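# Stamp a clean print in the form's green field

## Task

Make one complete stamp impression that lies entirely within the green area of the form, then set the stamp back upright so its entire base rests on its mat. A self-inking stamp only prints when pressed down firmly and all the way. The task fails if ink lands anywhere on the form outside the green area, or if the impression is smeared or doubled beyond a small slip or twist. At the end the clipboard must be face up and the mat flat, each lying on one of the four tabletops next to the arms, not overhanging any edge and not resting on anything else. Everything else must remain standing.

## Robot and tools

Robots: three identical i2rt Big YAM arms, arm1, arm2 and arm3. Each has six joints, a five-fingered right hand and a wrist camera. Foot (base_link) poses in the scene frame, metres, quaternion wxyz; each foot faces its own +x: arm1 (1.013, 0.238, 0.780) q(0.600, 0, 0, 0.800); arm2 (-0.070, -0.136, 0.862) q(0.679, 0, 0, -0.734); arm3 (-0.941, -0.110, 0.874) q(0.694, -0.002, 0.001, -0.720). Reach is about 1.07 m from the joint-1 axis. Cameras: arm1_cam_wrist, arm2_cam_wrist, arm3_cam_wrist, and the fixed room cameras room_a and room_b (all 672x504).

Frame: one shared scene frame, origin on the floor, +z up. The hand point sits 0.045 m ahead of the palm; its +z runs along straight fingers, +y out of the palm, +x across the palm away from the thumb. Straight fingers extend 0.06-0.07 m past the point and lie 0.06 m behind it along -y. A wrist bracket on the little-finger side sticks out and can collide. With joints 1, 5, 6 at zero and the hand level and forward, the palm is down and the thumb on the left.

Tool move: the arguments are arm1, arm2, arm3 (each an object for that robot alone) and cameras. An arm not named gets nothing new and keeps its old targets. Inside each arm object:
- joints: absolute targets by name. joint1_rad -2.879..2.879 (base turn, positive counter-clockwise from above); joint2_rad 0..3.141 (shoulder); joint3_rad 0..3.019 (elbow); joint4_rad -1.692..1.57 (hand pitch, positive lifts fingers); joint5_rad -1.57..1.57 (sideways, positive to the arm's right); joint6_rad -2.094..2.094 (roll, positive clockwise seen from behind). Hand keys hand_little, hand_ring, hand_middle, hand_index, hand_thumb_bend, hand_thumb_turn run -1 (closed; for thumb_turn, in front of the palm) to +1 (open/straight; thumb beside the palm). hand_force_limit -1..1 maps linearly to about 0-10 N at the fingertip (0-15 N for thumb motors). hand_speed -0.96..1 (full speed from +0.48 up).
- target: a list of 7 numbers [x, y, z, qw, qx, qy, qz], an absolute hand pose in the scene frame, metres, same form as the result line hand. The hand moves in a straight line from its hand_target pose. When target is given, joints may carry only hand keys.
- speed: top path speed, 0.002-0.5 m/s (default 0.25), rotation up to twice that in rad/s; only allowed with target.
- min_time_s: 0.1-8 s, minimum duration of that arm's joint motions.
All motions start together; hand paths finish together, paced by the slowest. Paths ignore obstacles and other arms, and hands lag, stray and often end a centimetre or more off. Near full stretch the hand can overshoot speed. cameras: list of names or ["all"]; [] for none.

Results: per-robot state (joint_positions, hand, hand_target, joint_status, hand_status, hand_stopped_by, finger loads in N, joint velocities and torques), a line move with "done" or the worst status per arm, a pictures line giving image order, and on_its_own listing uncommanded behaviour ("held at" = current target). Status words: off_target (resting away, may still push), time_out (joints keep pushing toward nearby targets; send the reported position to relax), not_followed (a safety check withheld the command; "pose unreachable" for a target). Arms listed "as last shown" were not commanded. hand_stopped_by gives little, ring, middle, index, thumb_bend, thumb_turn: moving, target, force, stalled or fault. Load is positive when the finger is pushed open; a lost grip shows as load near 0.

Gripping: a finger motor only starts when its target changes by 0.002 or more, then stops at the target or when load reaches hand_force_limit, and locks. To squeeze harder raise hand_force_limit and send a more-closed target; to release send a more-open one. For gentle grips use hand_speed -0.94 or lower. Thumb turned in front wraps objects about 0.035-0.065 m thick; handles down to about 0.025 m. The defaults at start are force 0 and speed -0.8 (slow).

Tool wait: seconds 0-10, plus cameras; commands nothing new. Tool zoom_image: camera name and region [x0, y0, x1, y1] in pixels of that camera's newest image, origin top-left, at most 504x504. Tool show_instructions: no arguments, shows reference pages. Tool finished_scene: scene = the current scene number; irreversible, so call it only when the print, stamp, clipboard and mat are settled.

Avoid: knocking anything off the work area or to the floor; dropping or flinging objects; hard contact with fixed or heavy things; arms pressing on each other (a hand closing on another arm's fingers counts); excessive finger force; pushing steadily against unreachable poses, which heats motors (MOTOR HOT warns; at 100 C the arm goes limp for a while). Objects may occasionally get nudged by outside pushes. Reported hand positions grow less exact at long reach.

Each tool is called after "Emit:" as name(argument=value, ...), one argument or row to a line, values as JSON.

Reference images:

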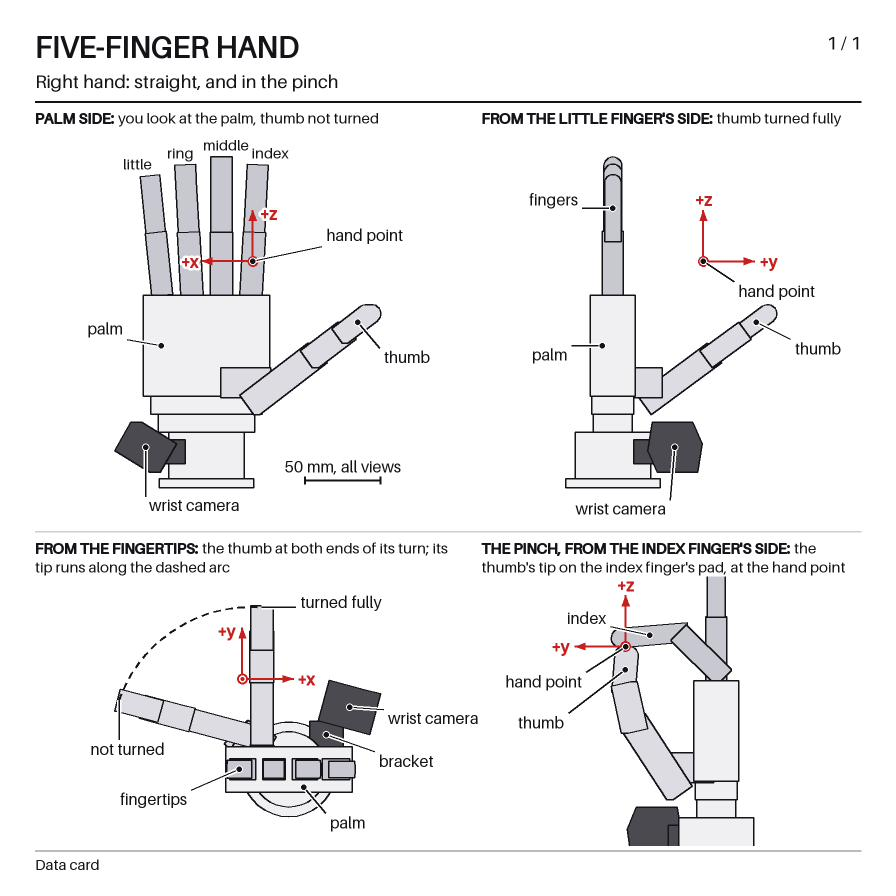

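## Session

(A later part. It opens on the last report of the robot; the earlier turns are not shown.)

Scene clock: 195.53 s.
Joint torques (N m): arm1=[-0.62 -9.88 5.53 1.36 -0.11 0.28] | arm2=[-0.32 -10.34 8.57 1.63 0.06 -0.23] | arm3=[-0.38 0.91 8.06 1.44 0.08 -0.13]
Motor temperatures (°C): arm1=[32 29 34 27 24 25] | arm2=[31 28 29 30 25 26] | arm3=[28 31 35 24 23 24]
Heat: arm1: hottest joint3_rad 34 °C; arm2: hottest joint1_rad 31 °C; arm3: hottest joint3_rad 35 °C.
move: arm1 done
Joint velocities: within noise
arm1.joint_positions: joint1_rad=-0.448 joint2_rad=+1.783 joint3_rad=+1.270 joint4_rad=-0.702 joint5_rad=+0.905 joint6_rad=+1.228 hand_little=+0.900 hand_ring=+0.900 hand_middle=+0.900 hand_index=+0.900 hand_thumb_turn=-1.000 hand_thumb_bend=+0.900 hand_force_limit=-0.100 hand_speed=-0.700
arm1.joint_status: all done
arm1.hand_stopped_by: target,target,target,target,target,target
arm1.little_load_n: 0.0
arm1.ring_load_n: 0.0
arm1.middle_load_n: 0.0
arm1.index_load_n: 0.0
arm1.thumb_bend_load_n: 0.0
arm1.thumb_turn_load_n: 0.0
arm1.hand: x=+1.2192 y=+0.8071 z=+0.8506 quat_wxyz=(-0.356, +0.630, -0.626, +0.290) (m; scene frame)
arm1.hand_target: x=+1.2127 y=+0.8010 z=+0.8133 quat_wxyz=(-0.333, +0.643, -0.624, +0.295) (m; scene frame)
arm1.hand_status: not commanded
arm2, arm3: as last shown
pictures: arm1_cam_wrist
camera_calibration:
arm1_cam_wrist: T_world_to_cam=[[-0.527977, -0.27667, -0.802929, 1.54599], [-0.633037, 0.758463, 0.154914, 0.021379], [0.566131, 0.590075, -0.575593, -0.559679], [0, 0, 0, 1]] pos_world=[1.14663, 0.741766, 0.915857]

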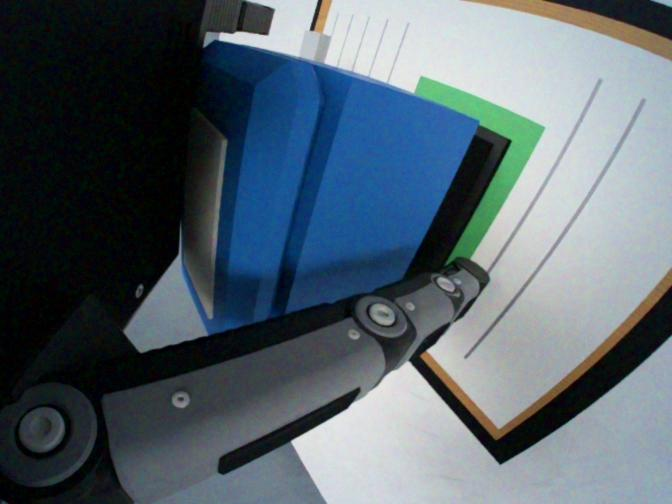

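Emit:
move(
  arm1={"target": [1.2165, 0.812, 0.93, 0.3277, -0.6405, 0.6286, -0.2947], "speed": 0.12, "joints": {"hand_thumb_bend": 1.0, "hand_index": 1.0, "hand_middle": 1.0, "hand_ring": 1.0, "hand_little": 1.0}},
  cameras=["arm1_cam_wrist"],
)

Scene clock: 200.27 s.
Joint torques (N m): arm1=[-1.14 -14.33 11.06 0.28 0.68 0.22] | arm2=[-0.67 -10.46 8.61 1.65 0.05 -0.22] | arm3=[-0.38 0.91 8.06 1.43 0.08 -0.13]
Motor temperatures (°C): arm1=[32 29 34 27 24 25] | arm2=[31 28 29 30 25 26] | arm3=[28 30 35 24 23 24]
Heat: arm1: hottest joint3_rad 34 °C; arm2: hottest joint1_rad 31 °C; arm3: hottest joint3_rad 35 °C.
move: arm1 off_target
Joint velocities: within noise
arm1.joint_positions: joint1_rad=-0.448 joint2_rad=+1.744 joint3_rad=+1.404 joint4_rad=-0.995 joint5_rad=+0.882 joint6_rad=+1.246 hand_little=+1.000 hand_ring=+1.000 hand_middle=+1.000 hand_index=+1.000 hand_thumb_turn=-1.000 hand_thumb_bend=+1.000 hand_force_limit=-0.100 hand_speed=-0.700
arm1.joint_status: all done
arm1.hand_stopped_by: target,target,target,target,target,target
arm1.little_load_n: -0.5
arm1.ring_load_n: 0.0
arm1.middle_load_n: 0.0
arm1.index_load_n: 0.0
arm1.thumb_bend_load_n: 0.0
arm1.thumb_turn_load_n: 0.0
arm1.hand: x=+1.2132 y=+0.7947 z=+0.9040 quat_wxyz=(-0.309, +0.652, -0.619, +0.309) (m; scene frame)
arm1.hand_target: x=+1.2161 y=+0.8107 z=+0.9303 quat_wxyz=(-0.328, +0.641, -0.629, +0.295) (m; scene frame)
arm1.hand_status: off_target (0.031 m and 3.1 deg from the pose sent, 0.080 m and 3.5 deg at the start)
arm2, arm3: as last shown
arm3.little_load_n: 0.5
pictures: arm1_cam_wrist
camera_calibration:
arm1_cam_wrist: T_world_to_cam=[[-0.562078, -0.353167, -0.747891, 1.63463], [-0.624289, 0.774301, 0.103546, 0.0419573], [0.542524, 0.525101, -0.655696, -0.365536], [0, 0, 0, 1]] pos_world=[1.14329, 0.736753, 0.9785]

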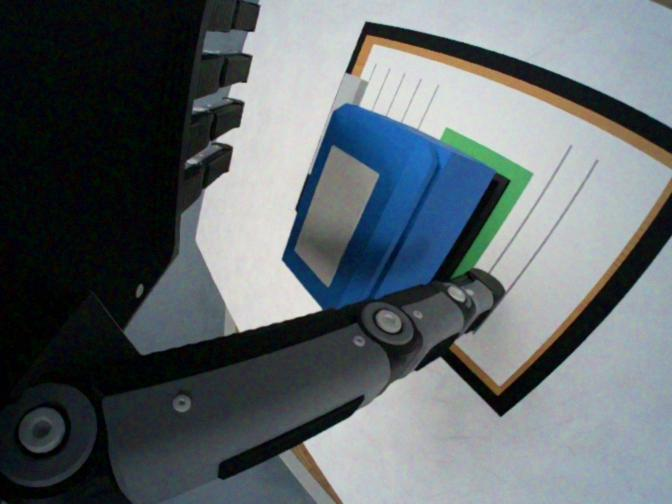

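Emit:
move(
  arm1={"target": [1.20, 0.80, 0.975, 0.3277, -0.6405, 0.6286, -0.2947], "speed": 0.15, "joints": {"hand_thumb_turn": 1.0, "hand_speed": 0.0}},
  cameras=["arm1_cam_wrist", "room_a"],
)

Emit:
zoom_image(
  camera="arm1_cam_wrist",
  region=[300, 100, 560, 360],
)

Emit:
zoom_image(
  camera="room_a",
  region=[20, 400, 110, 470],
)

Scene clock: 202.17 s.
Joint torques (N m): arm1=[-0.5 -13.86 11.3 0.28 0.84 0.23] | arm2=[-0.5 -10.64 8.59 1.52 0.04 -0.24] | arm3=[-0.38 0.85 8.06 1.43 0.08 -0.13]
Motor temperatures (°C): arm1=[32 29 34 27 24 25] | arm2=[31 28 29 30 25 26] | arm3=[28 30 35 24 23 24]
Heat: arm1: hottest joint3_rad 34 °C; arm2: hottest joint1_rad 31 °C; arm3: hottest joint3_rad 35 °C.
move: arm1 off_target
Joint velocities: within noise
arm1.joint_positions: joint1_rad=-0.427 joint2_rad=+1.686 joint3_rad=+1.450 joint4_rad=-1.132 joint5_rad=+0.886 joint6_rad=+1.287 hand_little=+1.000 hand_ring=+1.000 hand_middle=+1.000 hand_index=+1.000 hand_thumb_turn=+1.000 hand_thumb_bend=+1.000 hand_force_limit=-0.100 hand_speed=+0.000
arm1.joint_status: all done
arm1.hand_stopped_by: target,target,target,target,target,target
arm1.little_load_n: 0.0
arm1.ring_load_n: 0.0
arm1.middle_load_n: 0.0
arm1.index_load_n: 0.0
arm1.thumb_bend_load_n: 0.0
arm1.thumb_turn_load_n: 0.0
arm1.hand: x=+1.2007 y=+0.7836 z=+0.9487 quat_wxyz=(-0.308, +0.650, -0.622, +0.309) (m; scene frame)
arm1.hand_target: x=+1.1998 y=+0.7987 z=+0.9752 quat_wxyz=(-0.328, +0.641, -0.629, +0.294) (m; scene frame)
arm1.hand_status: off_target (0.031 m and 3.1 deg from the pose sent, 0.072 m and 3.1 deg at the start)
arm2: as last shown
arm3.joint_positions: joint1_rad=-0.218 joint2_rad=+0.610 joint3_rad=+1.345 joint4_rad=-1.409 joint5_rad=+0.224 joint6_rad=-1.278 hand_little=+1.000 hand_ring=+1.000 hand_middle=+1.000 hand_index=+1.000 hand_thumb_turn=+1.000 hand_thumb_bend=+1.000 hand_force_limit=+0.000 hand_speed=-0.800
arm3.joint_status: not commanded
arm3.hand_stopped_by: target,target,target,target,target,target
arm3.little_load_n: 0.0
arm3.ring_load_n: 0.0
arm3.middle_load_n: 0.0
arm3.index_load_n: 0.0
arm3.thumb_bend_load_n: 0.0
arm3.thumb_turn_load_n: 0.0
arm3.hand: x=-1.0789 y=-0.2818 z=+1.3395 quat_wxyz=(+0.373, +0.397, -0.804, +0.240) (m; scene frame)
arm3.hand_target: x=-1.0787 y=-0.2813 z=+1.3496 quat_wxyz=(+0.380, +0.393, -0.800, +0.248) (m; scene frame)
arm3.hand_status: not commanded
pictures: arm1_cam_wrist, room_a
camera_calibration:
arm1_cam_wrist: T_world_to_cam=[[-0.566019, -0.349012, -0.746869, 1.65761], [-0.619161, 0.778129, 0.105614, 0.0269633], [0.5443, 0.522212, -0.656531, -0.322708], [0, 0, 0, 1]] pos_world=[1.13058, 0.726069, 1.02331]

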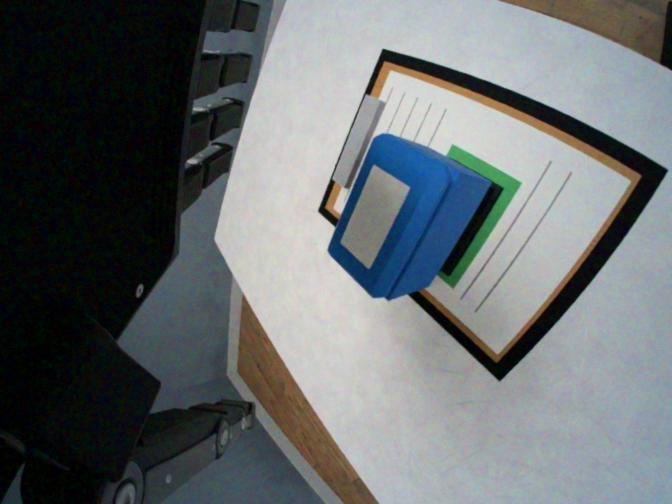

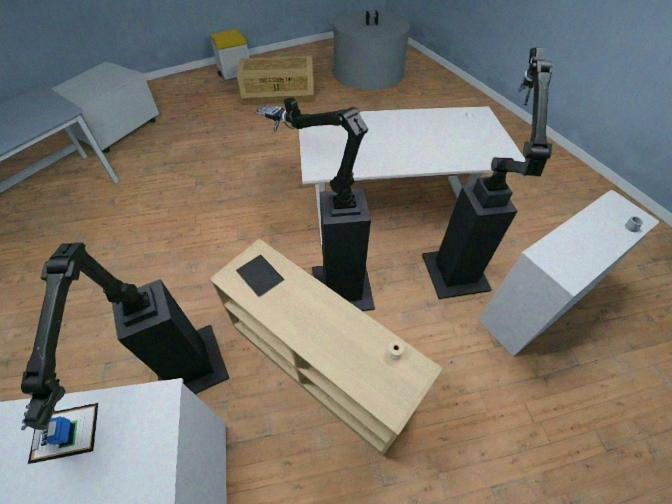

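Scaled by 1.938 from the camera's 672x504 image, which has a finer 960x720 frame.

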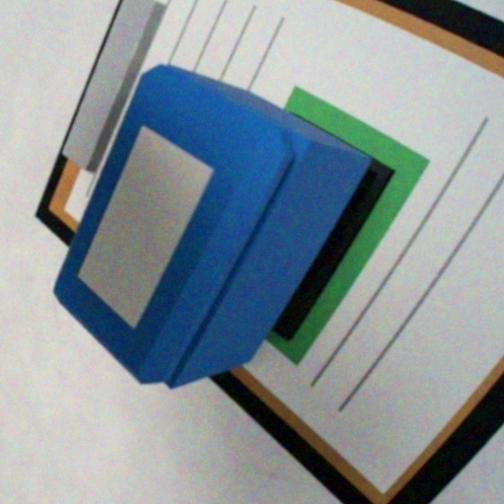

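Scaled by 5.600 from the camera's 672x504 image, which has a finer 960x720 frame.

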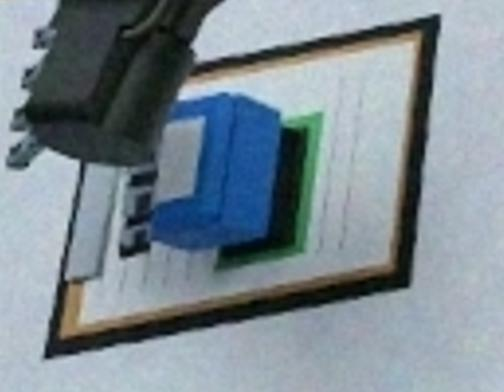

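Emit:
zoom_image(
  camera="arm1_cam_wrist",
  region=[430, 170, 530, 300],
)

Scaled by 3.877 from the camera's 672x504 image, which has a finer 960x720 frame.

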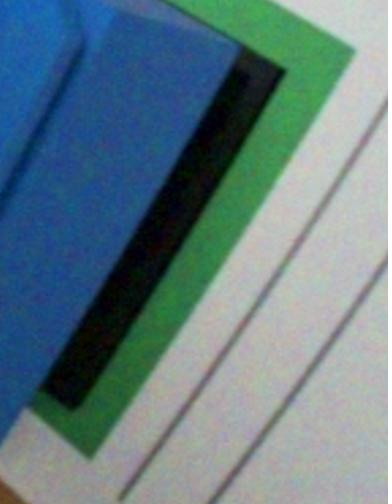

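Emit:
move(
  arm1={"target": [1.2165, 0.828, 0.905, 0.3350, -0.6370, 0.6290, -0.2920], "speed": 0.12, "joints": {"hand_thumb_turn": -1.0, "hand_speed": 0.0}},
  cameras=["arm1_cam_wrist"],
)

Scene clock: 206.17 s.
Joint torques (N m): arm1=[-1.49 -13.04 7.9 1.55 0.77 0.04] | arm2=[-0.67 -10.52 8.53 1.59 0.03 -0.23] | arm3=[-0.44 0.85 8.05 1.43 0.08 -0.13]
Motor temperatures (°C): arm1=[32 29 34 27 24 25] | arm2=[31 28 29 30 25 26] | arm3=[28 30 35 24 23 24]
Heat: arm1: hottest joint3_rad 34 °C; arm2: hottest joint1_rad 31 °C; arm3: hottest joint3_rad 35 °C.
move: arm1 done
Joint velocities: within noise
arm1.joint_positions: joint1_rad=-0.435 joint2_rad=+1.775 joint3_rad=+1.450 joint4_rad=-0.957 joint5_rad=+0.886 joint6_rad=+1.268 hand_little=+1.000 hand_ring=+1.000 hand_middle=+1.000 hand_index=+1.000 hand_thumb_turn=-1.000 hand_thumb_bend=+1.000 hand_force_limit=-0.100 hand_speed=+0.000
arm1.joint_status: all done
arm1.hand_stopped_by: target,target,target,target,target,target
arm1.little_load_n: 0.0
arm1.ring_load_n: 0.0
arm1.middle_load_n: 0.0
arm1.index_load_n: -0.5
arm1.thumb_bend_load_n: 0.0
arm1.thumb_turn_load_n: 0.0
arm1.hand: x=+1.2113 y=+0.8237 z=+0.9105 quat_wxyz=(-0.335, +0.638, -0.629, +0.291) (m; scene frame)
arm1.hand_target: x=+1.2164 y=+0.8279 z=+0.9052 quat_wxyz=(-0.335, +0.637, -0.629, +0.292) (m; scene frame)
arm1.hand_status: done (0.009 m and 0.2 deg from the pose sent, 0.064 m and 4.0 deg at the start)
arm2, arm3: as last shown
arm2.thumb_turn_load_n: 0.5
pictures: arm1_cam_wrist
camera_calibration:
arm1_cam_wrist: T_world_to_cam=[[-0.554095, -0.298134, -0.777235, 1.62038], [-0.623837, 0.766915, 0.150561, -0.0195655], [0.551186, 0.568294, -0.610931, -0.462327], [0, 0, 0, 1]] pos_world=[1.14047, 0.760833, 0.979914]

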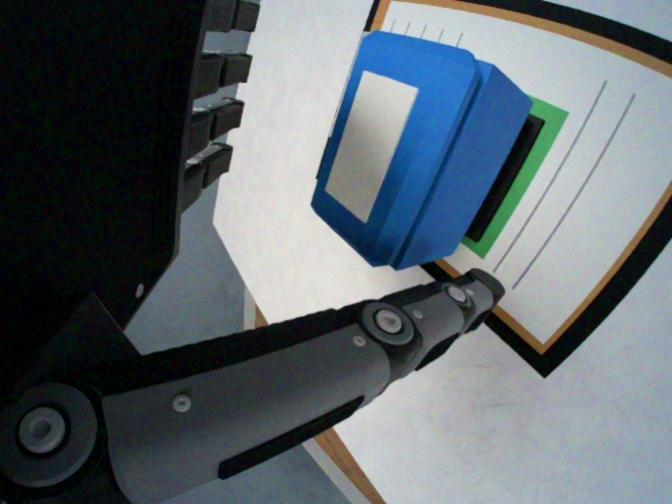

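Emit:
move(
  arm1={"target": [1.2155, 0.808, 0.872, 0.3250, -0.6440, 0.6230, -0.2990], "speed": 0.1},
  cameras=[],
)

Emit:
move(
  arm1={"target": [1.2155, 0.808, 0.855, 0.3250, -0.6440, 0.6230, -0.2990], "speed": 0.05},
  cameras=["arm1_cam_wrist"],
)

Scene clock: 207.53 s.
Joint torques (N m): arm1=[-1.61 -13.22 6.26 1.51 0.68 0.03] | arm2=[-0.67 -10.58 8.49 1.5 0.05 -0.25] | arm3=[-0.38 0.85 8.06 1.44 0.08 -0.13]
Motor temperatures (°C): arm1=[32 29 34 27 24 25] | arm2=[31 28 29 30 25 26] | arm3=[28 30 35 24 23 24]
Heat: arm1: hottest joint3_rad 34 °C; arm2: hottest joint1_rad 31 °C; arm3: hottest joint3_rad 35 °C.
move: arm1 off_target
Joint velocities: within noise
arm1.joint_positions: joint1_rad=-0.439 joint2_rad=+1.775 joint3_rad=+1.374 joint4_rad=-0.886 joint5_rad=+0.886 joint6_rad=+1.252 hand_little=+1.000 hand_ring=+1.000 hand_middle=+1.000 hand_index=+1.000 hand_thumb_turn=-1.000 hand_thumb_bend=+1.000 hand_force_limit=-0.100 hand_speed=+0.000
arm1.joint_status: not commanded
arm1.hand_stopped_by: target,target,target,target,target,target
arm1.little_load_n: 0.0
arm1.ring_load_n: 0.0
arm1.middle_load_n: 0.0
arm1.index_load_n: 0.0
arm1.thumb_bend_load_n: 0.0
arm1.thumb_turn_load_n: 0.0
arm1.hand: x=+1.2116 y=+0.8108 z=+0.8826 quat_wxyz=(-0.331, +0.643, -0.625, +0.295) (m; scene frame)
arm1.hand_target: x=+1.2155 y=+0.8079 z=+0.8723 quat_wxyz=(-0.325, +0.645, -0.624, +0.299) (m; scene frame)
arm1.hand_status: off_target (0.012 m and 0.8 deg from the pose sent, 0.042 m and 1.8 deg at the start)
arm2, arm3: as last shown
arm2.ring_load_n: -0.5
arm2.middle_load_n: -0.5
arm2.thumb_turn_load_n: 0.0
pictures: none
No camera images: "cameras" was empty.

Scene clock: 208.57 s.
Joint torques (N m): arm1=[-1.61 -12.34 6.26 1.58 0.67 0.04] | arm2=[-0.26 -10.75 8.55 1.62 0.02 -0.22] | arm3=[-0.38 0.91 8.06 1.44 0.08 -0.13]
Motor temperatures (°C): arm1=[32 29 34 27 24 25] | arm2=[31 28 29 30 25 26] | arm3=[28 30 35 24 23 24]
Heat: arm1: hottest joint3_rad 34 °C; arm2: hottest joint1_rad 31 °C; arm3: hottest joint3_rad 35 °C.
move: arm1 off_target
Joint velocities: within noise
arm1.joint_positions: joint1_rad=-0.439 joint2_rad=+1.782 joint3_rad=+1.351 joint4_rad=-0.845 joint5_rad=+0.886 joint6_rad=+1.252 hand_little=+1.000 hand_ring=+1.000 hand_middle=+1.000 hand_index=+1.000 hand_thumb_turn=-1.000 hand_thumb_bend=+1.000 hand_force_limit=-0.100 hand_speed=+0.000
arm1.joint_status: not commanded
arm1.hand_stopped_by: target,target,target,target,target,target
arm1.little_load_n: 0.0
arm1.ring_load_n: 0.0
arm1.middle_load_n: 0.0
arm1.index_load_n: 0.0
arm1.thumb_bend_load_n: 0.0
arm1.thumb_turn_load_n: 0.0
arm1.hand: x=+1.2116 y=+0.8110 z=+0.8717 quat_wxyz=(-0.334, +0.641, -0.626, +0.293) (m; scene frame)
arm1.hand_target: x=+1.2154 y=+0.8075 z=+0.8552 quat_wxyz=(-0.325, +0.645, -0.624, +0.299) (m; scene frame)
arm1.hand_status: off_target (0.017 m and 1.4 deg from the pose sent, 0.028 m and 0.8 deg at the start)
arm2.joint_positions: joint1_rad=+0.610 joint2_rad=+1.313 joint3_rad=+0.845 joint4_rad=+0.343 joint5_rad=-0.195 joint6_rad=-0.133 hand_little=+1.000 hand_ring=+1.000 hand_middle=+1.000 hand_index=+1.000 hand_thumb_turn=-1.000 hand_thumb_bend=+1.000 hand_force_limit=-0.300 hand_speed=-0.500
arm2.joint_status: not commanded
arm2.hand_stopped_by: target,target,target,target,target,target
arm2.little_load_n: 0.0
arm2.ring_load_n: 0.0
arm2.middle_load_n: 0.0
arm2.index_load_n: 0.0
arm2.thumb_bend_load_n: 0.0
arm2.thumb_turn_load_n: 0.0
arm2.hand: x=+0.2757 y=-0.6077 z=+1.1090 quat_wxyz=(-0.202, +0.304, -0.684, +0.631) (m; scene frame)
arm2.hand_target: x=+0.2695 y=-0.6094 z=+1.1137 quat_wxyz=(-0.196, +0.304, -0.683, +0.634) (m; scene frame)
arm2.hand_status: not commanded
arm3: as last shown
pictures: arm1_cam_wrist
camera_calibration:
arm1_cam_wrist: T_world_to_cam=[[-0.551009, -0.306858, -0.776033, 1.58887], [-0.628456, 0.764406, 0.143964, 0.00957158], [0.549028, 0.567028, -0.614042, -0.472621], [0, 0, 0, 1]] pos_world=[1.14098, 0.74823, 0.941425]

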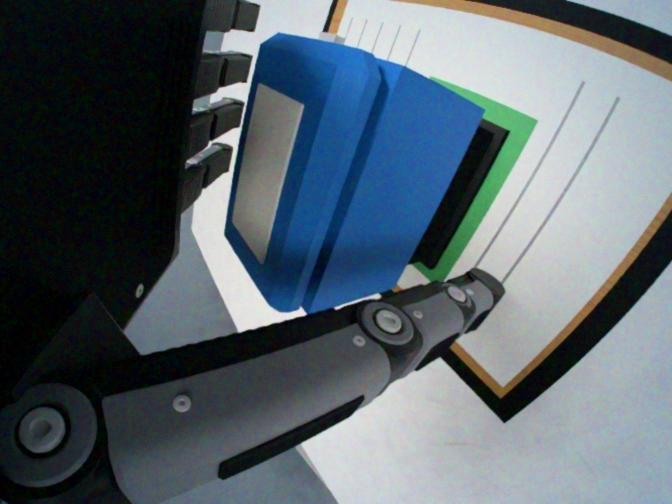

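Emit:
move(
  arm1={"target": [1.2155, 0.805, 0.838, 0.3200, -0.6480, 0.6210, -0.3020], "speed": 0.05},
  cameras=["arm1_cam_wrist"],
)

Scene clock: 209.73 s.
Joint torques (N m): arm1=[-1.49 -12.81 6.17 1.47 0.67 0.04] | arm2=[-0.67 -10.93 8.51 1.61 0.05 -0.22] | arm3=[-0.38 0.85 8.08 1.44 0.08 -0.13]
Motor temperatures (°C): arm1=[32 29 34 27 24 25] | arm2=[31 28 29 30 25 26] | arm3=[28 30 35 24 23 24]
Heat: arm1: hottest joint3_rad 34 °C; arm2: hottest joint1_rad 31 °C; arm3: hottest joint3_rad 35 °C.
move: arm1 off_target
Joint velocities: within noise
arm1.joint_positions: joint1_rad=-0.440 joint2_rad=+1.802 joint3_rad=+1.331 joint4_rad=-0.817 joint5_rad=+0.884 joint6_rad=+1.247 hand_little=+1.000 hand_ring=+1.000 hand_middle=+1.000 hand_index=+1.000 hand_thumb_turn=-1.000 hand_thumb_bend=+1.000 hand_force_limit=-0.100 hand_speed=+0.000
arm1.joint_status: not commanded
arm1.hand_stopped_by: target,target,target,target,target,target
arm1.little_load_n: 0.0
arm1.ring_load_n: 0.0
arm1.middle_load_n: 0.0
arm1.index_load_n: 0.0
arm1.thumb_bend_load_n: 0.0
arm1.thumb_turn_load_n: 0.0
arm1.hand: x=+1.2115 y=+0.8082 z=+0.8535 quat_wxyz=(-0.329, +0.645, -0.623, +0.296) (m; scene frame)
arm1.hand_target: x=+1.2153 y=+0.8046 z=+0.8382 quat_wxyz=(-0.320, +0.648, -0.621, +0.302) (m; scene frame)
arm1.hand_status: off_target (0.016 m and 1.3 deg from the pose sent, 0.035 m and 2.2 deg at the start)
arm2, arm3: as last shown
pictures: arm1_cam_wrist
camera_calibration:
arm1_cam_wrist: T_world_to_cam=[[-0.552648, -0.320707, -0.769238, 1.58123], [-0.630198, 0.764802, 0.133899, 0.0246429], [0.545373, 0.558771, -0.624775, -0.461881], [0, 0, 0, 1]] pos_world=[1.14129, 0.74635, 0.92447]

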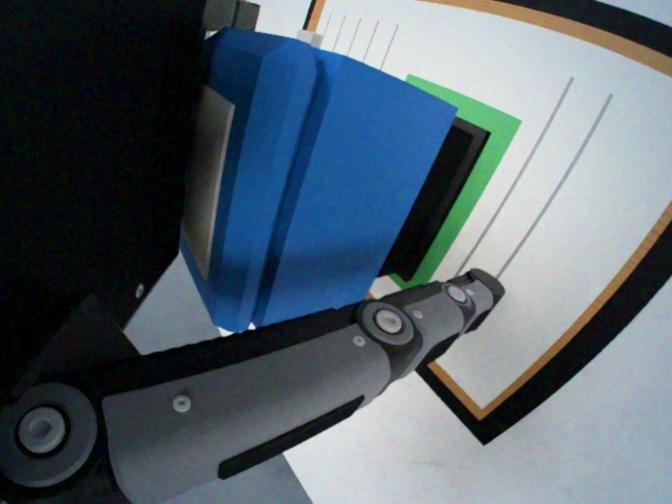

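Emit:
move(
  arm1={"joints": {"hand_speed": -0.6, "hand_force_limit": -0.3, "hand_thumb_bend": 0.66, "hand_index": 0.48, "hand_middle": 0.48, "hand_ring": 0.48, "hand_little": 0.0}},
  cameras=[],
)

Emit:
move(
  arm1={"joints": {"hand_speed": -0.88, "hand_force_limit": -0.3, "hand_thumb_bend": 0.5, "hand_index": 0.25, "hand_middle": 0.25, "hand_ring": 0.25, "hand_little": -0.3}},
  cameras=["arm1_cam_wrist"],
)

Emit:
zoom_image(
  camera="arm1_cam_wrist",
  region=[380, 60, 560, 260],
)

Scene clock: 211.57 s.
Joint torques (N m): arm1=[-1.2 -12.63 6.13 1.22 0.52 0.09] | arm2=[-0.56 -10.34 8.51 1.61 0.04 -0.2] | arm3=[-0.44 0.91 8.06 1.44 0.08 -0.13]
Motor temperatures (°C): arm1=[32 29 34 27 24 25] | arm2=[31 28 29 30 25 26] | arm3=[28 30 35 24 23 24]
Heat: arm1: hottest joint3_rad 34 °C; arm2: hottest joint1_rad 31 °C; arm3: hottest joint3_rad 35 °C.
move: arm1 done
Joint velocities: within noise
arm1.joint_positions: joint1_rad=-0.445 joint2_rad=+1.802 joint3_rad=+1.331 joint4_rad=-0.811 joint5_rad=+0.887 joint6_rad=+1.243 hand_little=+0.000 hand_ring=+0.480 hand_middle=+0.480 hand_index=+0.480 hand_thumb_turn=-1.000 hand_thumb_bend=+0.660 hand_force_limit=-0.300 hand_speed=-0.600
arm1.joint_status: all done
arm1.hand_stopped_by: target,target,target,target,target,target
arm1.little_load_n: 0.5
arm1.ring_load_n: 0.0
arm1.middle_load_n: 0.0
arm1.index_load_n: 0.0
arm1.thumb_bend_load_n: 0.0
arm1.thumb_turn_load_n: 0.0
arm1.hand: x=+1.2150 y=+0.8081 z=+0.8542 quat_wxyz=(-0.330, +0.643, -0.624, +0.297) (m; scene frame)
arm1.hand_target: x=+1.2152 y=+0.8046 z=+0.8381 quat_wxyz=(-0.320, +0.648, -0.621, +0.302) (m; scene frame)
arm1.hand_status: not commanded
arm2, arm3: as last shown
arm3.thumb_bend_load_n: -0.5
pictures: none
No camera images: "cameras" was empty.

Scene clock: 212.73 s.
Joint torques (N m): arm1=[-1.32 -12.69 6.17 1.22 0.65 0.17] | arm2=[-0.67 -10.75 8.51 1.66 0.02 -0.23] | arm3=[-0.38 0.91 8.08 1.43 0.08 -0.13]
Motor temperatures (°C): arm1=[32 29 34 27 24 25] | arm2=[31 28 29 30 25 26] | arm3=[28 30 35 24 23 24]
Heat: arm1: hottest joint3_rad 34 °C; arm2: hottest joint1_rad 31 °C; arm3: hottest joint3_rad 35 °C.
move: arm1 off_target
Joint velocities: within noise
arm1.joint_positions: joint1_rad=-0.445 joint2_rad=+1.802 joint3_rad=+1.331 joint4_rad=-0.811 joint5_rad=+0.884 joint6_rad=+1.235 hand_little=-0.243 hand_ring=+0.250 hand_middle=+0.250 hand_index=+0.250 hand_thumb_turn=-1.000 hand_thumb_bend=+0.578 hand_force_limit=-0.300 hand_speed=-0.880
arm1.joint_status: hand_little off_target (ended at -0.243, target -0.300); hand_thumb_bend off_target (ended at +0.578, target +0.500); the others done
arm1.hand_stopped_by: force,target,target,target,force,target
arm1.little_load_n: 3.5
arm1.ring_load_n: 0.0
arm1.middle_load_n: 0.0
arm1.index_load_n: 0.0
arm1.thumb_bend_load_n: 6.0
arm1.thumb_turn_load_n: 3.5
arm1.hand: x=+1.2143 y=+0.8078 z=+0.8536 quat_wxyz=(-0.328, +0.646, -0.622, +0.298) (m; scene frame)
arm1.hand_target: x=+1.2152 y=+0.8045 z=+0.8381 quat_wxyz=(-0.320, +0.648, -0.621, +0.302) (m; scene frame)
arm1.hand_status: not commanded
arm2, arm3: as last shown
arm3.thumb_bend_load_n: 0.0
pictures: arm1_cam_wrist
camera_calibration:
arm1_cam_wrist: T_world_to_cam=[[-0.550769, -0.324786, -0.768875, 1.5834], [-0.632079, 0.763906, 0.130091, 0.0329528], [0.545096, 0.55764, -0.626026, -0.460797], [0, 0, 0, 1]] pos_world=[1.14409, 0.74605, 0.924674]

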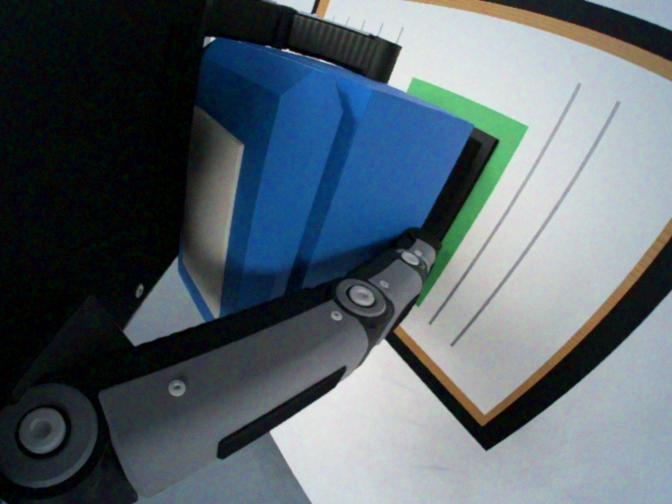

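Scaled by 2.520 from the camera's 672x504 image, which has a finer 960x720 frame.

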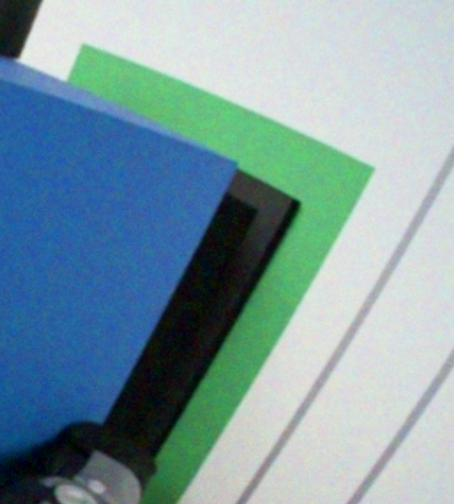

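Emit:
move(
  arm1={"joints": {"hand_speed": -0.9, "hand_force_limit": 0.0, "hand_thumb_bend": 0.52}},
  cameras=["arm1_cam_wrist"],
)

Emit:
zoom_image(
  camera="arm1_cam_wrist",
  region=[380, 60, 560, 260],
)

Scene clock: 213.60 s.
Joint torques (N m): arm1=[-1.2 -12.63 6.15 1.28 0.64 0.18] | arm2=[-0.44 -10.58 8.57 1.61 0.03 -0.21] | arm3=[-0.38 0.85 8.08 1.43 0.08 -0.13]
Motor temperatures (°C): arm1=[32 29 34 27 24 25] | arm2=[31 28 29 30 25 26] | arm3=[28 30 35 24 23 24]
Heat: arm1: hottest joint3_rad 34 °C; arm2: hottest joint1_rad 31 °C; arm3: hottest joint3_rad 35 °C.
move: arm1 off_target
Joint velocities: within noise
arm1.joint_positions: joint1_rad=-0.445 joint2_rad=+1.802 joint3_rad=+1.331 joint4_rad=-0.811 joint5_rad=+0.884 joint6_rad=+1.234 hand_little=-0.243 hand_ring=+0.250 hand_middle=+0.250 hand_index=+0.250 hand_thumb_turn=-1.000 hand_thumb_bend=+0.572 hand_force_limit=+0.000 hand_speed=-0.900
arm1.joint_status: hand_thumb_bend off_target (ended at +0.572, target +0.520); the others done
arm1.hand_stopped_by: force,target,target,target,force,target
arm1.little_load_n: 3.5
arm1.ring_load_n: -0.5
arm1.middle_load_n: 0.0
arm1.index_load_n: 0.0
arm1.thumb_bend_load_n: 8.0
arm1.thumb_turn_load_n: 4.5
arm1.hand: x=+1.2143 y=+0.8078 z=+0.8536 quat_wxyz=(-0.328, +0.646, -0.621, +0.298) (m; scene frame)
arm1.hand_target: x=+1.2152 y=+0.8046 z=+0.8381 quat_wxyz=(-0.320, +0.648, -0.621, +0.302) (m; scene frame)
arm1.hand_status: not commanded
arm2, arm3: as last shown
pictures: arm1_cam_wrist
camera_calibration:
arm1_cam_wrist: T_world_to_cam=[[-0.55053, -0.325531, -0.76873, 1.58368], [-0.632474, 0.763669, 0.129562, 0.0341213], [0.544879, 0.55753, -0.626312, -0.460193], [0, 0, 0, 1]] pos_world=[1.14419, 0.74605, 0.924776]

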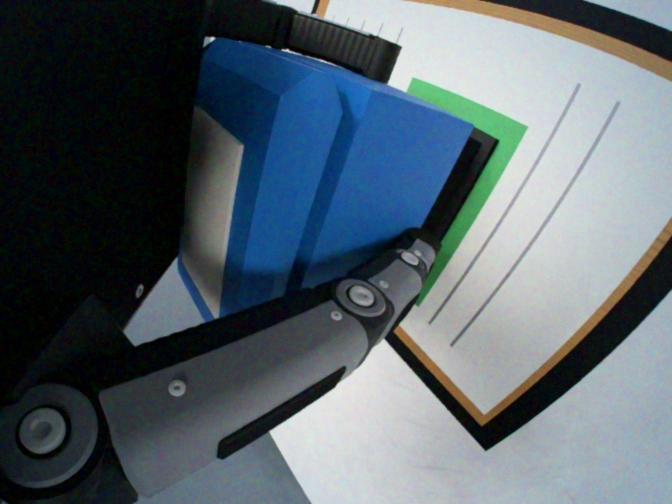

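Scaled by 2.520 from the camera's 672x504 image, which has a finer 960x720 frame.

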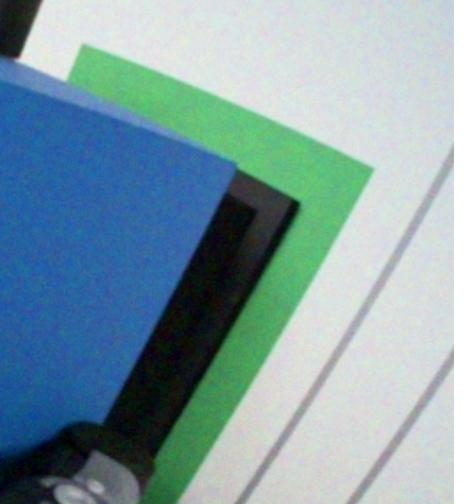

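Emit:
move(
  arm1={"target": [1.2235, 0.809, 0.838, 0.3250, -0.6455, 0.6230, -0.2990], "speed": 0.05},
  cameras=["arm1_cam_wrist"],
)

Emit:
zoom_image(
  camera="arm1_cam_wrist",
  region=[380, 60, 560, 260],
)

Scene clock: 214.90 s.
Joint torques (N m): arm1=[-1.96 -12.28 6.35 2.15 0.66 0.24] | arm2=[-0.5 -10.46 8.64 1.58 0.04 -0.2] | arm3=[-0.44 0.91 8.06 1.44 0.08 -0.13]
Motor temperatures (°C): arm1=[32 29 34 27 24 25] | arm2=[31 28 29 30 25 26] | arm3=[28 30 35 24 23 24]
Heat: arm1: hottest joint3_rad 34 °C; arm2: hottest joint1_rad 31 °C; arm3: hottest joint3_rad 35 °C.
move: arm1 off_target
Joint velocities: within noise
arm1.joint_positions: joint1_rad=-0.448 joint2_rad=+1.802 joint3_rad=+1.331 joint4_rad=-0.801 joint5_rad=+0.881 joint6_rad=+1.211 hand_little=-0.243 hand_ring=+0.250 hand_middle=+0.250 hand_index=+0.250 hand_thumb_turn=-1.000 hand_thumb_bend=+0.573 hand_force_limit=+0.000 hand_speed=-0.900
arm1.joint_status: not commanded
arm1.hand_stopped_by: force,target,target,target,force,target
arm1.little_load_n: 3.5
arm1.ring_load_n: 0.0
arm1.middle_load_n: 0.0
arm1.index_load_n: 0.0
arm1.thumb_bend_load_n: 9.5
arm1.thumb_turn_load_n: 3.5
arm1.hand: x=+1.2153 y=+0.8083 z=+0.8535 quat_wxyz=(-0.327, +0.651, -0.616, +0.298) (m; scene frame)
arm1.hand_target: x=+1.2233 y=+0.8083 z=+0.8382 quat_wxyz=(-0.325, +0.645, -0.623, +0.299) (m; scene frame)
arm1.hand_status: off_target (0.018 m and 1.1 deg from the pose sent, 0.018 m and 0.5 deg at the start)
arm2: as last shown
arm3.joint_positions: joint1_rad=-0.218 joint2_rad=+0.610 joint3_rad=+1.345 joint4_rad=-1.409 joint5_rad=+0.224 joint6_rad=-1.278 hand_little=+1.000 hand_ring=+1.000 hand_middle=+1.000 hand_index=+1.000 hand_thumb_turn=+1.000 hand_thumb_bend=+1.000 hand_force_limit=+0.000 hand_speed=-0.800
arm3.joint_status: not commanded
arm3.hand_stopped_by: target,target,target,target,target,target
arm3.little_load_n: 0.0
arm3.ring_load_n: 0.0
arm3.middle_load_n: 0.0
arm3.index_load_n: 0.0
arm3.thumb_bend_load_n: 0.0
arm3.thumb_turn_load_n: 0.0
arm3.hand: x=-1.0789 y=-0.2818 z=+1.3395 quat_wxyz=(+0.373, +0.397, -0.804, +0.240) (m; scene frame)
arm3.hand_target: x=-1.0787 y=-0.2813 z=+1.3496 quat_wxyz=(+0.380, +0.393, -0.800, +0.248) (m; scene frame)
arm3.hand_status: not commanded
pictures: arm1_cam_wrist
camera_calibration:
arm1_cam_wrist: T_world_to_cam=[[-0.546776, -0.338208, -0.765932, 1.58754], [-0.641691, 0.756895, 0.123866, 0.0558449], [0.537838, 0.559218, -0.630877, -0.450061], [0, 0, 0, 1]] pos_world=[1.14592, 0.746331, 0.925094]

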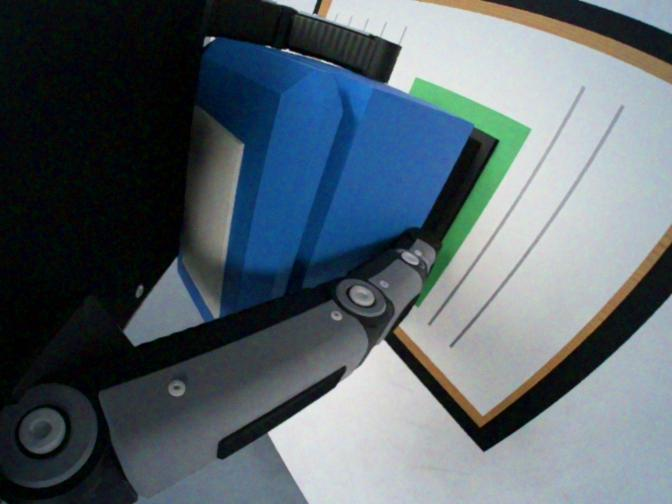

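Scaled by 2.520 from the camera's 672x504 image, which has a finer 960x720 frame.

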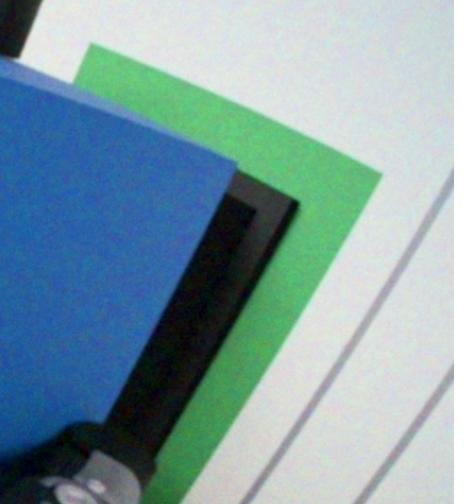

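Emit:
move(
  arm1={"target": [1.2245, 0.818, 0.838, 0.3310, -0.6405, 0.6265, -0.2960], "speed": 0.05},
  cameras=["arm1_cam_wrist"],
)

Emit:
zoom_image(
  camera="arm1_cam_wrist",
  region=[380, 60, 560, 260],
)

Scene clock: 216.27 s.
Joint torques (N m): arm1=[-1.9 -11.34 7.62 2.47 0.81 0.34] | arm2=[-0.44 -10.52 8.65 1.61 0.03 -0.23] | arm3=[-0.38 0.85 8.06 1.44 0.08 -0.13]
Motor temperatures (°C): arm1=[32 29 34 27 24 25] | arm2=[31 28 29 30 25 26] | arm3=[28 30 35 24 23 24]
Heat: arm1: hottest joint3_rad 34 °C; arm2: hottest joint1_rad 31 °C; arm3: hottest joint3_rad 35 °C.
move: arm1 off_target
Joint velocities: within noise
arm1.joint_positions: joint1_rad=-0.448 joint2_rad=+1.803 joint3_rad=+1.331 joint4_rad=-0.800 joint5_rad=+0.881 joint6_rad=+1.211 hand_little=-0.243 hand_ring=+0.250 hand_middle=+0.250 hand_index=+0.250 hand_thumb_turn=-1.000 hand_thumb_bend=+0.573 hand_force_limit=+0.000 hand_speed=-0.900
arm1.joint_status: not commanded
arm1.hand_stopped_by: force,target,target,target,force,target
arm1.little_load_n: 3.5
arm1.ring_load_n: 0.0
arm1.middle_load_n: 0.0
arm1.index_load_n: 0.5
arm1.thumb_bend_load_n: 10.0
arm1.thumb_turn_load_n: 3.0
arm1.hand: x=+1.2153 y=+0.8086 z=+0.8533 quat_wxyz=(-0.328, +0.651, -0.616, +0.298) (m; scene frame)
arm1.hand_target: x=+1.2242 y=+0.8168 z=+0.8381 quat_wxyz=(-0.331, +0.641, -0.627, +0.296) (m; scene frame)
arm1.hand_status: off_target (0.020 m and 1.8 deg from the pose sent, 0.020 m and 1.8 deg at the start)
arm2, arm3: as last shown
pictures: arm1_cam_wrist
camera_calibration:
arm1_cam_wrist: T_world_to_cam=[[-0.546552, -0.338011, -0.766179, 1.58727], [-0.641928, 0.756654, 0.124109, 0.0559467], [0.537782, 0.559664, -0.630529, -0.450889], [0, 0, 0, 1]] pos_world=[1.14592, 0.74653, 0.924893]

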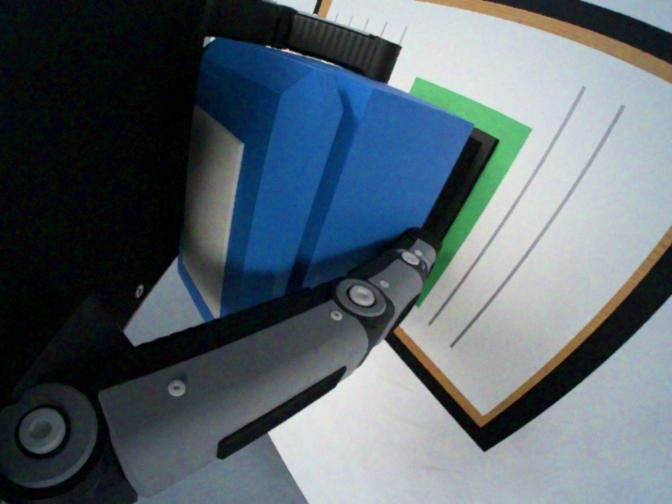

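Scaled by 2.520 from the camera's 672x504 image, which has a finer 960x720 frame.

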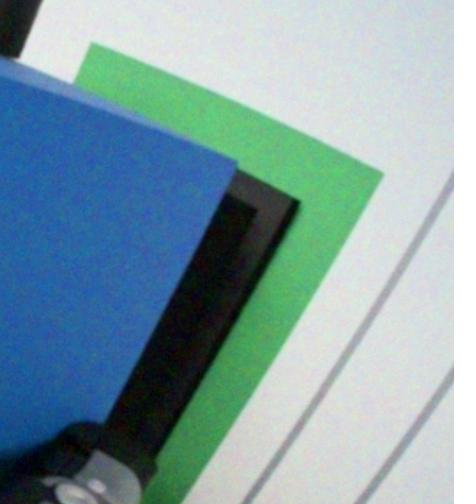

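Emit:
move(
  arm1={"target": [1.2255, 0.827, 0.838, 0.3370, -0.6355, 0.6295, -0.2935], "speed": 0.05},
  cameras=["arm1_cam_wrist"],
)

Emit:
zoom_image(
  camera="arm1_cam_wrist",
  region=[380, 60, 560, 260],
)

Scene clock: 217.40 s.
Joint torques (N m): arm1=[-1.67 -10.4 8.95 2.74 0.85 0.44] | arm2=[-0.56 -10.75 8.62 1.57 0.05 -0.24] | arm3=[-0.38 0.91 8.06 1.43 0.08 -0.13]
Motor temperatures (°C): arm1=[32 29 34 27 24 25] | arm2=[31 28 29 30 25 26] | arm3=[28 30 35 24 23 24]
Heat: arm1: hottest joint3_rad 34 °C; arm2: hottest joint1_rad 31 °C; arm3: hottest joint3_rad 35 °C.
move: arm1 off_target
Joint velocities: within noise
arm1.joint_positions: joint1_rad=-0.448 joint2_rad=+1.805 joint3_rad=+1.331 joint4_rad=-0.799 joint5_rad=+0.884 joint6_rad=+1.211 hand_little=-0.243 hand_ring=+0.250 hand_middle=+0.250 hand_index=+0.250 hand_thumb_turn=-1.000 hand_thumb_bend=+0.573 hand_force_limit=+0.000 hand_speed=-0.900
arm1.joint_status: not commanded
arm1.hand_stopped_by: force,target,target,target,force,target
arm1.little_load_n: 4.0
arm1.ring_load_n: 0.0
arm1.middle_load_n: 0.0
arm1.index_load_n: 0.0
arm1.thumb_bend_load_n: 12.5
arm1.thumb_turn_load_n: 1.5
arm1.hand: x=+1.2159 y=+0.8084 z=+0.8524 quat_wxyz=(-0.328, +0.651, -0.616, +0.300) (m; scene frame)
arm1.hand_target: x=+1.2251 y=+0.8252 z=+0.8383 quat_wxyz=(-0.337, +0.636, -0.629, +0.294) (m; scene frame)
arm1.hand_status: off_target (0.025 m and 2.7 deg from the pose sent, 0.026 m and 2.6 deg at the start)
arm2, arm3: as last shown
arm2.ring_load_n: -0.5
arm2.thumb_bend_load_n: 0.5
pictures: arm1_cam_wrist
camera_calibration:
arm1_cam_wrist: T_world_to_cam=[[-0.544644, -0.339002, -0.767099, 1.58615], [-0.641503, 0.757569, 0.120679, 0.0582403], [0.54022, 0.557823, -0.630076, -0.453459], [0, 0, 0, 1]] pos_world=[1.14621, 0.746536, 0.923989]

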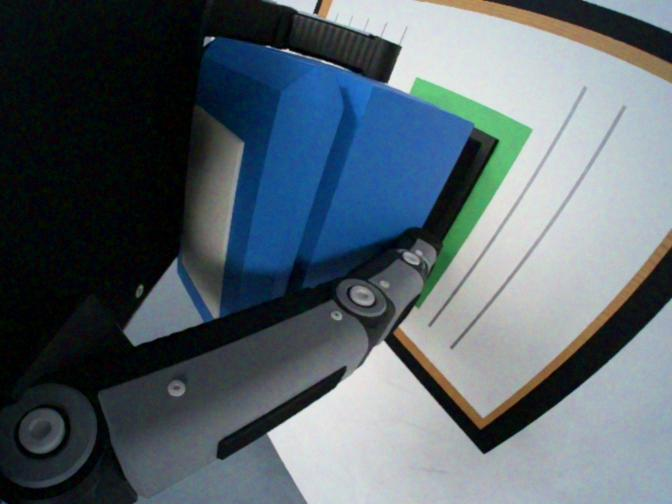

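Scaled by 2.520 from the camera's 672x504 image, which has a finer 960x720 frame.

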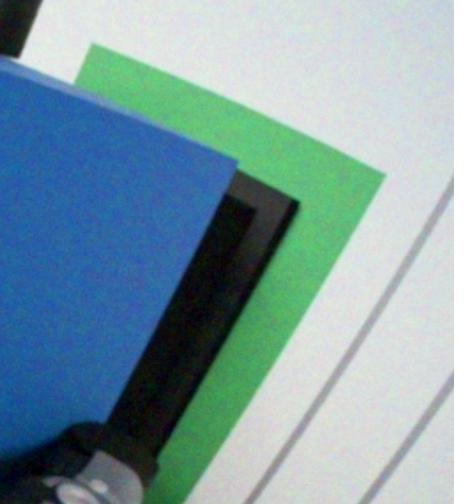

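Emit:
move(
  arm1={"target": [1.2255, 0.834, 0.852, 0.3370, -0.6355, 0.6295, -0.2935], "speed": 0.05},
  cameras=["arm1_cam_wrist"],
)

Emit:
zoom_image(
  camera="arm1_cam_wrist",
  region=[380, 60, 560, 260],
)

Scene clock: 218.67 s.
Joint torques (N m): arm1=[-1.49 -10.99 11.18 1.26 0.76 0.45] | arm2=[-0.32 -10.7 8.44 1.55 0.04 -0.23] | arm3=[-0.38 0.85 8.06 1.44 0.08 -0.13]
Motor temperatures (°C): arm1=[32 29 34 27 24 25] | arm2=[31 28 29 30 25 26] | arm3=[28 30 35 24 23 24]
Heat: arm1: hottest joint3_rad 34 °C; arm2: hottest joint1_rad 31 °C; arm3: hottest joint3_rad 35 °C.
move: arm1 off_target
Joint velocities: within noise
arm1.joint_positions: joint1_rad=-0.448 joint2_rad=+1.810 joint3_rad=+1.340 joint4_rad=-0.808 joint5_rad=+0.887 joint6_rad=+1.212 hand_little=-0.243 hand_ring=+0.250 hand_middle=+0.250 hand_index=+0.250 hand_thumb_turn=-1.000 hand_thumb_bend=+0.573 hand_force_limit=+0.000 hand_speed=-0.900
arm1.joint_status: not commanded
arm1.hand_stopped_by: force,target,target,target,force,target
arm1.little_load_n: 3.0
arm1.ring_load_n: 0.0
arm1.middle_load_n: 0.0
arm1.index_load_n: 0.0
arm1.thumb_bend_load_n: 12.5
arm1.thumb_turn_load_n: 1.5
arm1.hand: x=+1.2166 y=+0.8097 z=+0.8530 quat_wxyz=(-0.327, +0.651, -0.615, +0.302) (m; scene frame)
arm1.hand_target: x=+1.2252 y=+0.8324 z=+0.8523 quat_wxyz=(-0.337, +0.636, -0.629, +0.293) (m; scene frame)
arm1.hand_status: off_target (0.026 m and 2.8 deg from the pose sent, 0.027 m and 2.7 deg at the start)
arm2.joint_positions: joint1_rad=+0.610 joint2_rad=+1.313 joint3_rad=+0.845 joint4_rad=+0.343 joint5_rad=-0.195 joint6_rad=-0.133 hand_little=+1.000 hand_ring=+1.000 hand_middle=+1.000 hand_index=+1.000 hand_thumb_turn=-1.000 hand_thumb_bend=+1.000 hand_force_limit=-0.300 hand_speed=-0.500
arm2.joint_status: not commanded
arm2.hand_stopped_by: target,target,target,target,target,target
arm2.little_load_n: 0.0
arm2.ring_load_n: -0.5
arm2.middle_load_n: 0.0
arm2.index_load_n: 0.0
arm2.thumb_bend_load_n: 0.0
arm2.thumb_turn_load_n: 0.0
arm2.hand: x=+0.2757 y=-0.6077 z=+1.1090 quat_wxyz=(-0.202, +0.304, -0.684, +0.631) (m; scene frame)
arm2.hand_target: x=+0.2695 y=-0.6094 z=+1.1137 quat_wxyz=(-0.196, +0.304, -0.683, +0.634) (m; scene frame)
arm2.hand_status: not commanded
arm3: as last shown
pictures: arm1_cam_wrist
camera_calibration:
arm1_cam_wrist: T_world_to_cam=[[-0.543811, -0.341336, -0.766654, 1.58792], [-0.640599, 0.758991, 0.116471, 0.0589654], [0.542128, 0.554456, -0.631408, -0.452674], [0, 0, 0, 1]] pos_world=[1.14671, 0.748247, 0.924694]

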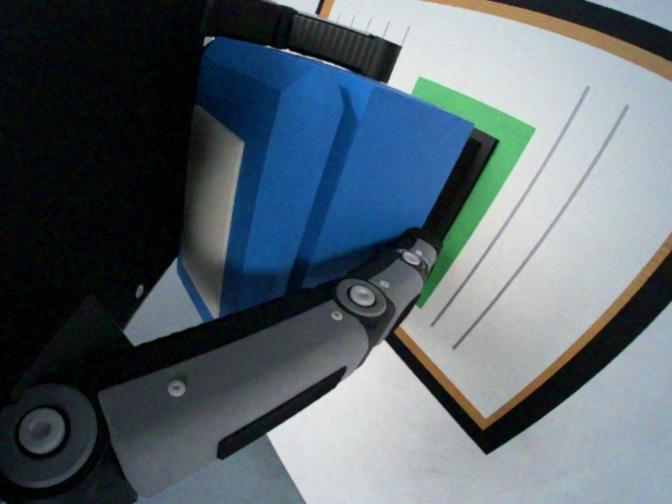

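Scaled by 2.520 from the camera's 672x504 image, which has a finer 960x720 frame.

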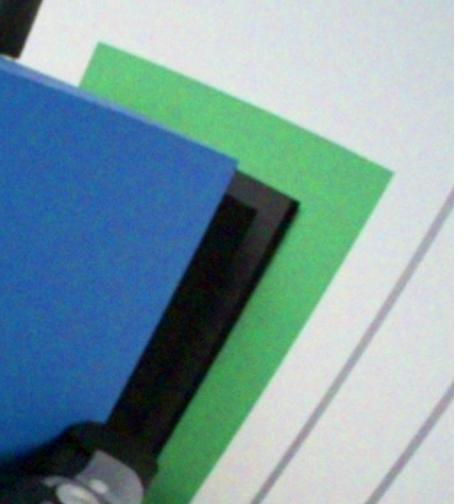

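Emit:
move(
  arm1={"target": [1.2205, 0.819, 0.845, 0.3320, -0.6415, 0.6245, -0.2970], "speed": 0.05},
  cameras=[],
)

Emit:
move(
  arm1={"joints": {"hand_speed": -0.85, "hand_thumb_bend": 0.7, "hand_index": 0.45, "hand_middle": 0.45, "hand_ring": 0.45, "hand_little": 0.0}},
  cameras=["arm1_cam_wrist"],
)

Emit:
zoom_image(
  camera="arm1_cam_wrist",
  region=[380, 60, 560, 260],
)

Scene clock: 220.60 s.
Joint torques (N m): arm1=[-1.26 -12.4 7.8 1.87 0.74 0.38] | arm2=[-0.62 -10.64 8.47 1.61 0.03 -0.23] | arm3=[-0.38 0.85 8.06 1.44 0.08 -0.13]
Motor temperatures (°C): arm1=[32 29 34 27 24 25] | arm2=[30 28 29 30 25 26] | arm3=[28 30 35 24 23 24]
Heat: arm1: hottest joint3_rad 34 °C; arm2: hottest joint1_rad 30 °C; arm3: hottest joint3_rad 35 °C.
move: arm1 off_target
Joint velocities: within noise
arm1.joint_positions: joint1_rad=-0.448 joint2_rad=+1.810 joint3_rad=+1.340 joint4_rad=-0.808 joint5_rad=+0.887 joint6_rad=+1.212 hand_little=-0.243 hand_ring=+0.250 hand_middle=+0.250 hand_index=+0.250 hand_thumb_turn=-1.000 hand_thumb_bend=+0.573 hand_force_limit=+0.000 hand_speed=-0.900
arm1.joint_status: not commanded
arm1.hand_stopped_by: force,target,target,target,force,target
arm1.little_load_n: 3.0
arm1.ring_load_n: 0.0
arm1.middle_load_n: 0.0
arm1.index_load_n: 0.0
arm1.thumb_bend_load_n: 12.5
arm1.thumb_turn_load_n: 1.5
arm1.hand: x=+1.2166 y=+0.8097 z=+0.8530 quat_wxyz=(-0.327, +0.651, -0.615, +0.302) (m; scene frame)
arm1.hand_target: x=+1.2205 y=+0.8186 z=+0.8451 quat_wxyz=(-0.332, +0.642, -0.625, +0.297) (m; scene frame)
arm1.hand_status: off_target (0.013 m and 1.7 deg from the pose sent, 0.013 m and 1.7 deg at the start)
arm2, arm3: as last shown
pictures: none
No camera images: "cameras" was empty.

Scene clock: 221.67 s.
Joint torques (N m): arm1=[-1.32 -12.57 7.73 1.68 0.69 0.24] | arm2=[-0.62 -10.34 8.5 1.59 0.05 -0.22] | arm3=[-0.44 0.91 8.06 1.44 0.08 -0.13]
Motor temperatures (°C): arm1=[32 29 34 27 24 25] | arm2=[30 28 29 30 25 26] | arm3=[28 30 35 24 23 24]
Heat: arm1: hottest joint3_rad 34 °C; arm2: hottest joint1_rad 30 °C; arm3: hottest joint3_rad 35 °C.
move: arm1 done
Joint velocities: within noise
arm1.joint_positions: joint1_rad=-0.449 joint2_rad=+1.812 joint3_rad=+1.340 joint4_rad=-0.804 joint5_rad=+0.888 joint6_rad=+1.224 hand_little=+0.000 hand_ring=+0.450 hand_middle=+0.450 hand_index=+0.450 hand_thumb_turn=-1.000 hand_thumb_bend=+0.700 hand_force_limit=+0.000 hand_speed=-0.850
arm1.joint_status: all done
arm1.hand_stopped_by: target,target,target,target,target,target
arm1.little_load_n: 0.5
arm1.ring_load_n: 0.0
arm1.middle_load_n: 0.0
arm1.index_load_n: -0.5
arm1.thumb_bend_load_n: 0.0
arm1.thumb_turn_load_n: 0.0
arm1.hand: x=+1.2175 y=+0.8109 z=+0.8524 quat_wxyz=(-0.329, +0.646, -0.620, +0.300) (m; scene frame)
arm1.hand_target: x=+1.2203 y=+0.8186 z=+0.8453 quat_wxyz=(-0.332, +0.642, -0.624, +0.297) (m; scene frame)
arm1.hand_status: not commanded
arm2, arm3: as last shown
arm2.ring_load_n: 0.0
arm3.ring_load_n: 0.5
pictures: arm1_cam_wrist
camera_calibration:
arm1_cam_wrist: T_world_to_cam=[[-0.54621, -0.328504, -0.770545, 1.58418], [-0.634237, 0.763087, 0.124262, 0.0410426], [0.547173, 0.556582, -0.625155, -0.467426], [0, 0, 0, 1]] pos_world=[1.14709, 0.749251, 0.923368]

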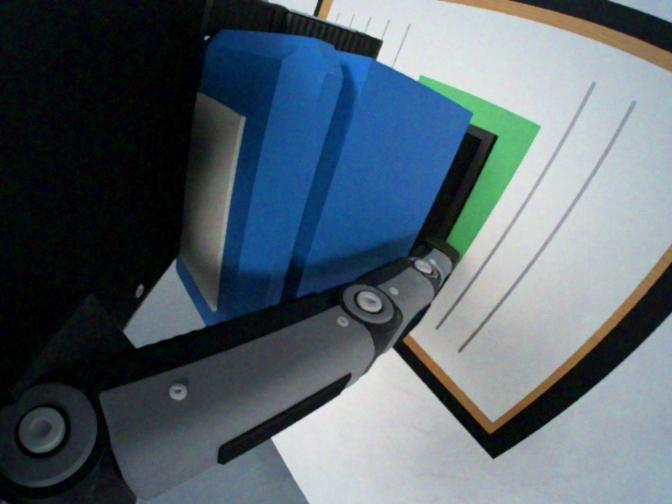

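Scaled by 2.520 from the camera's 672x504 image, which has a finer 960x720 frame.

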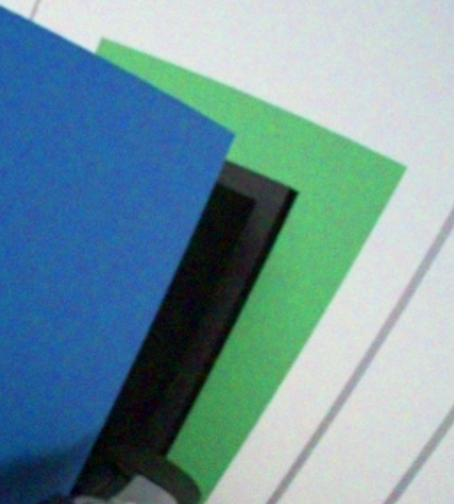

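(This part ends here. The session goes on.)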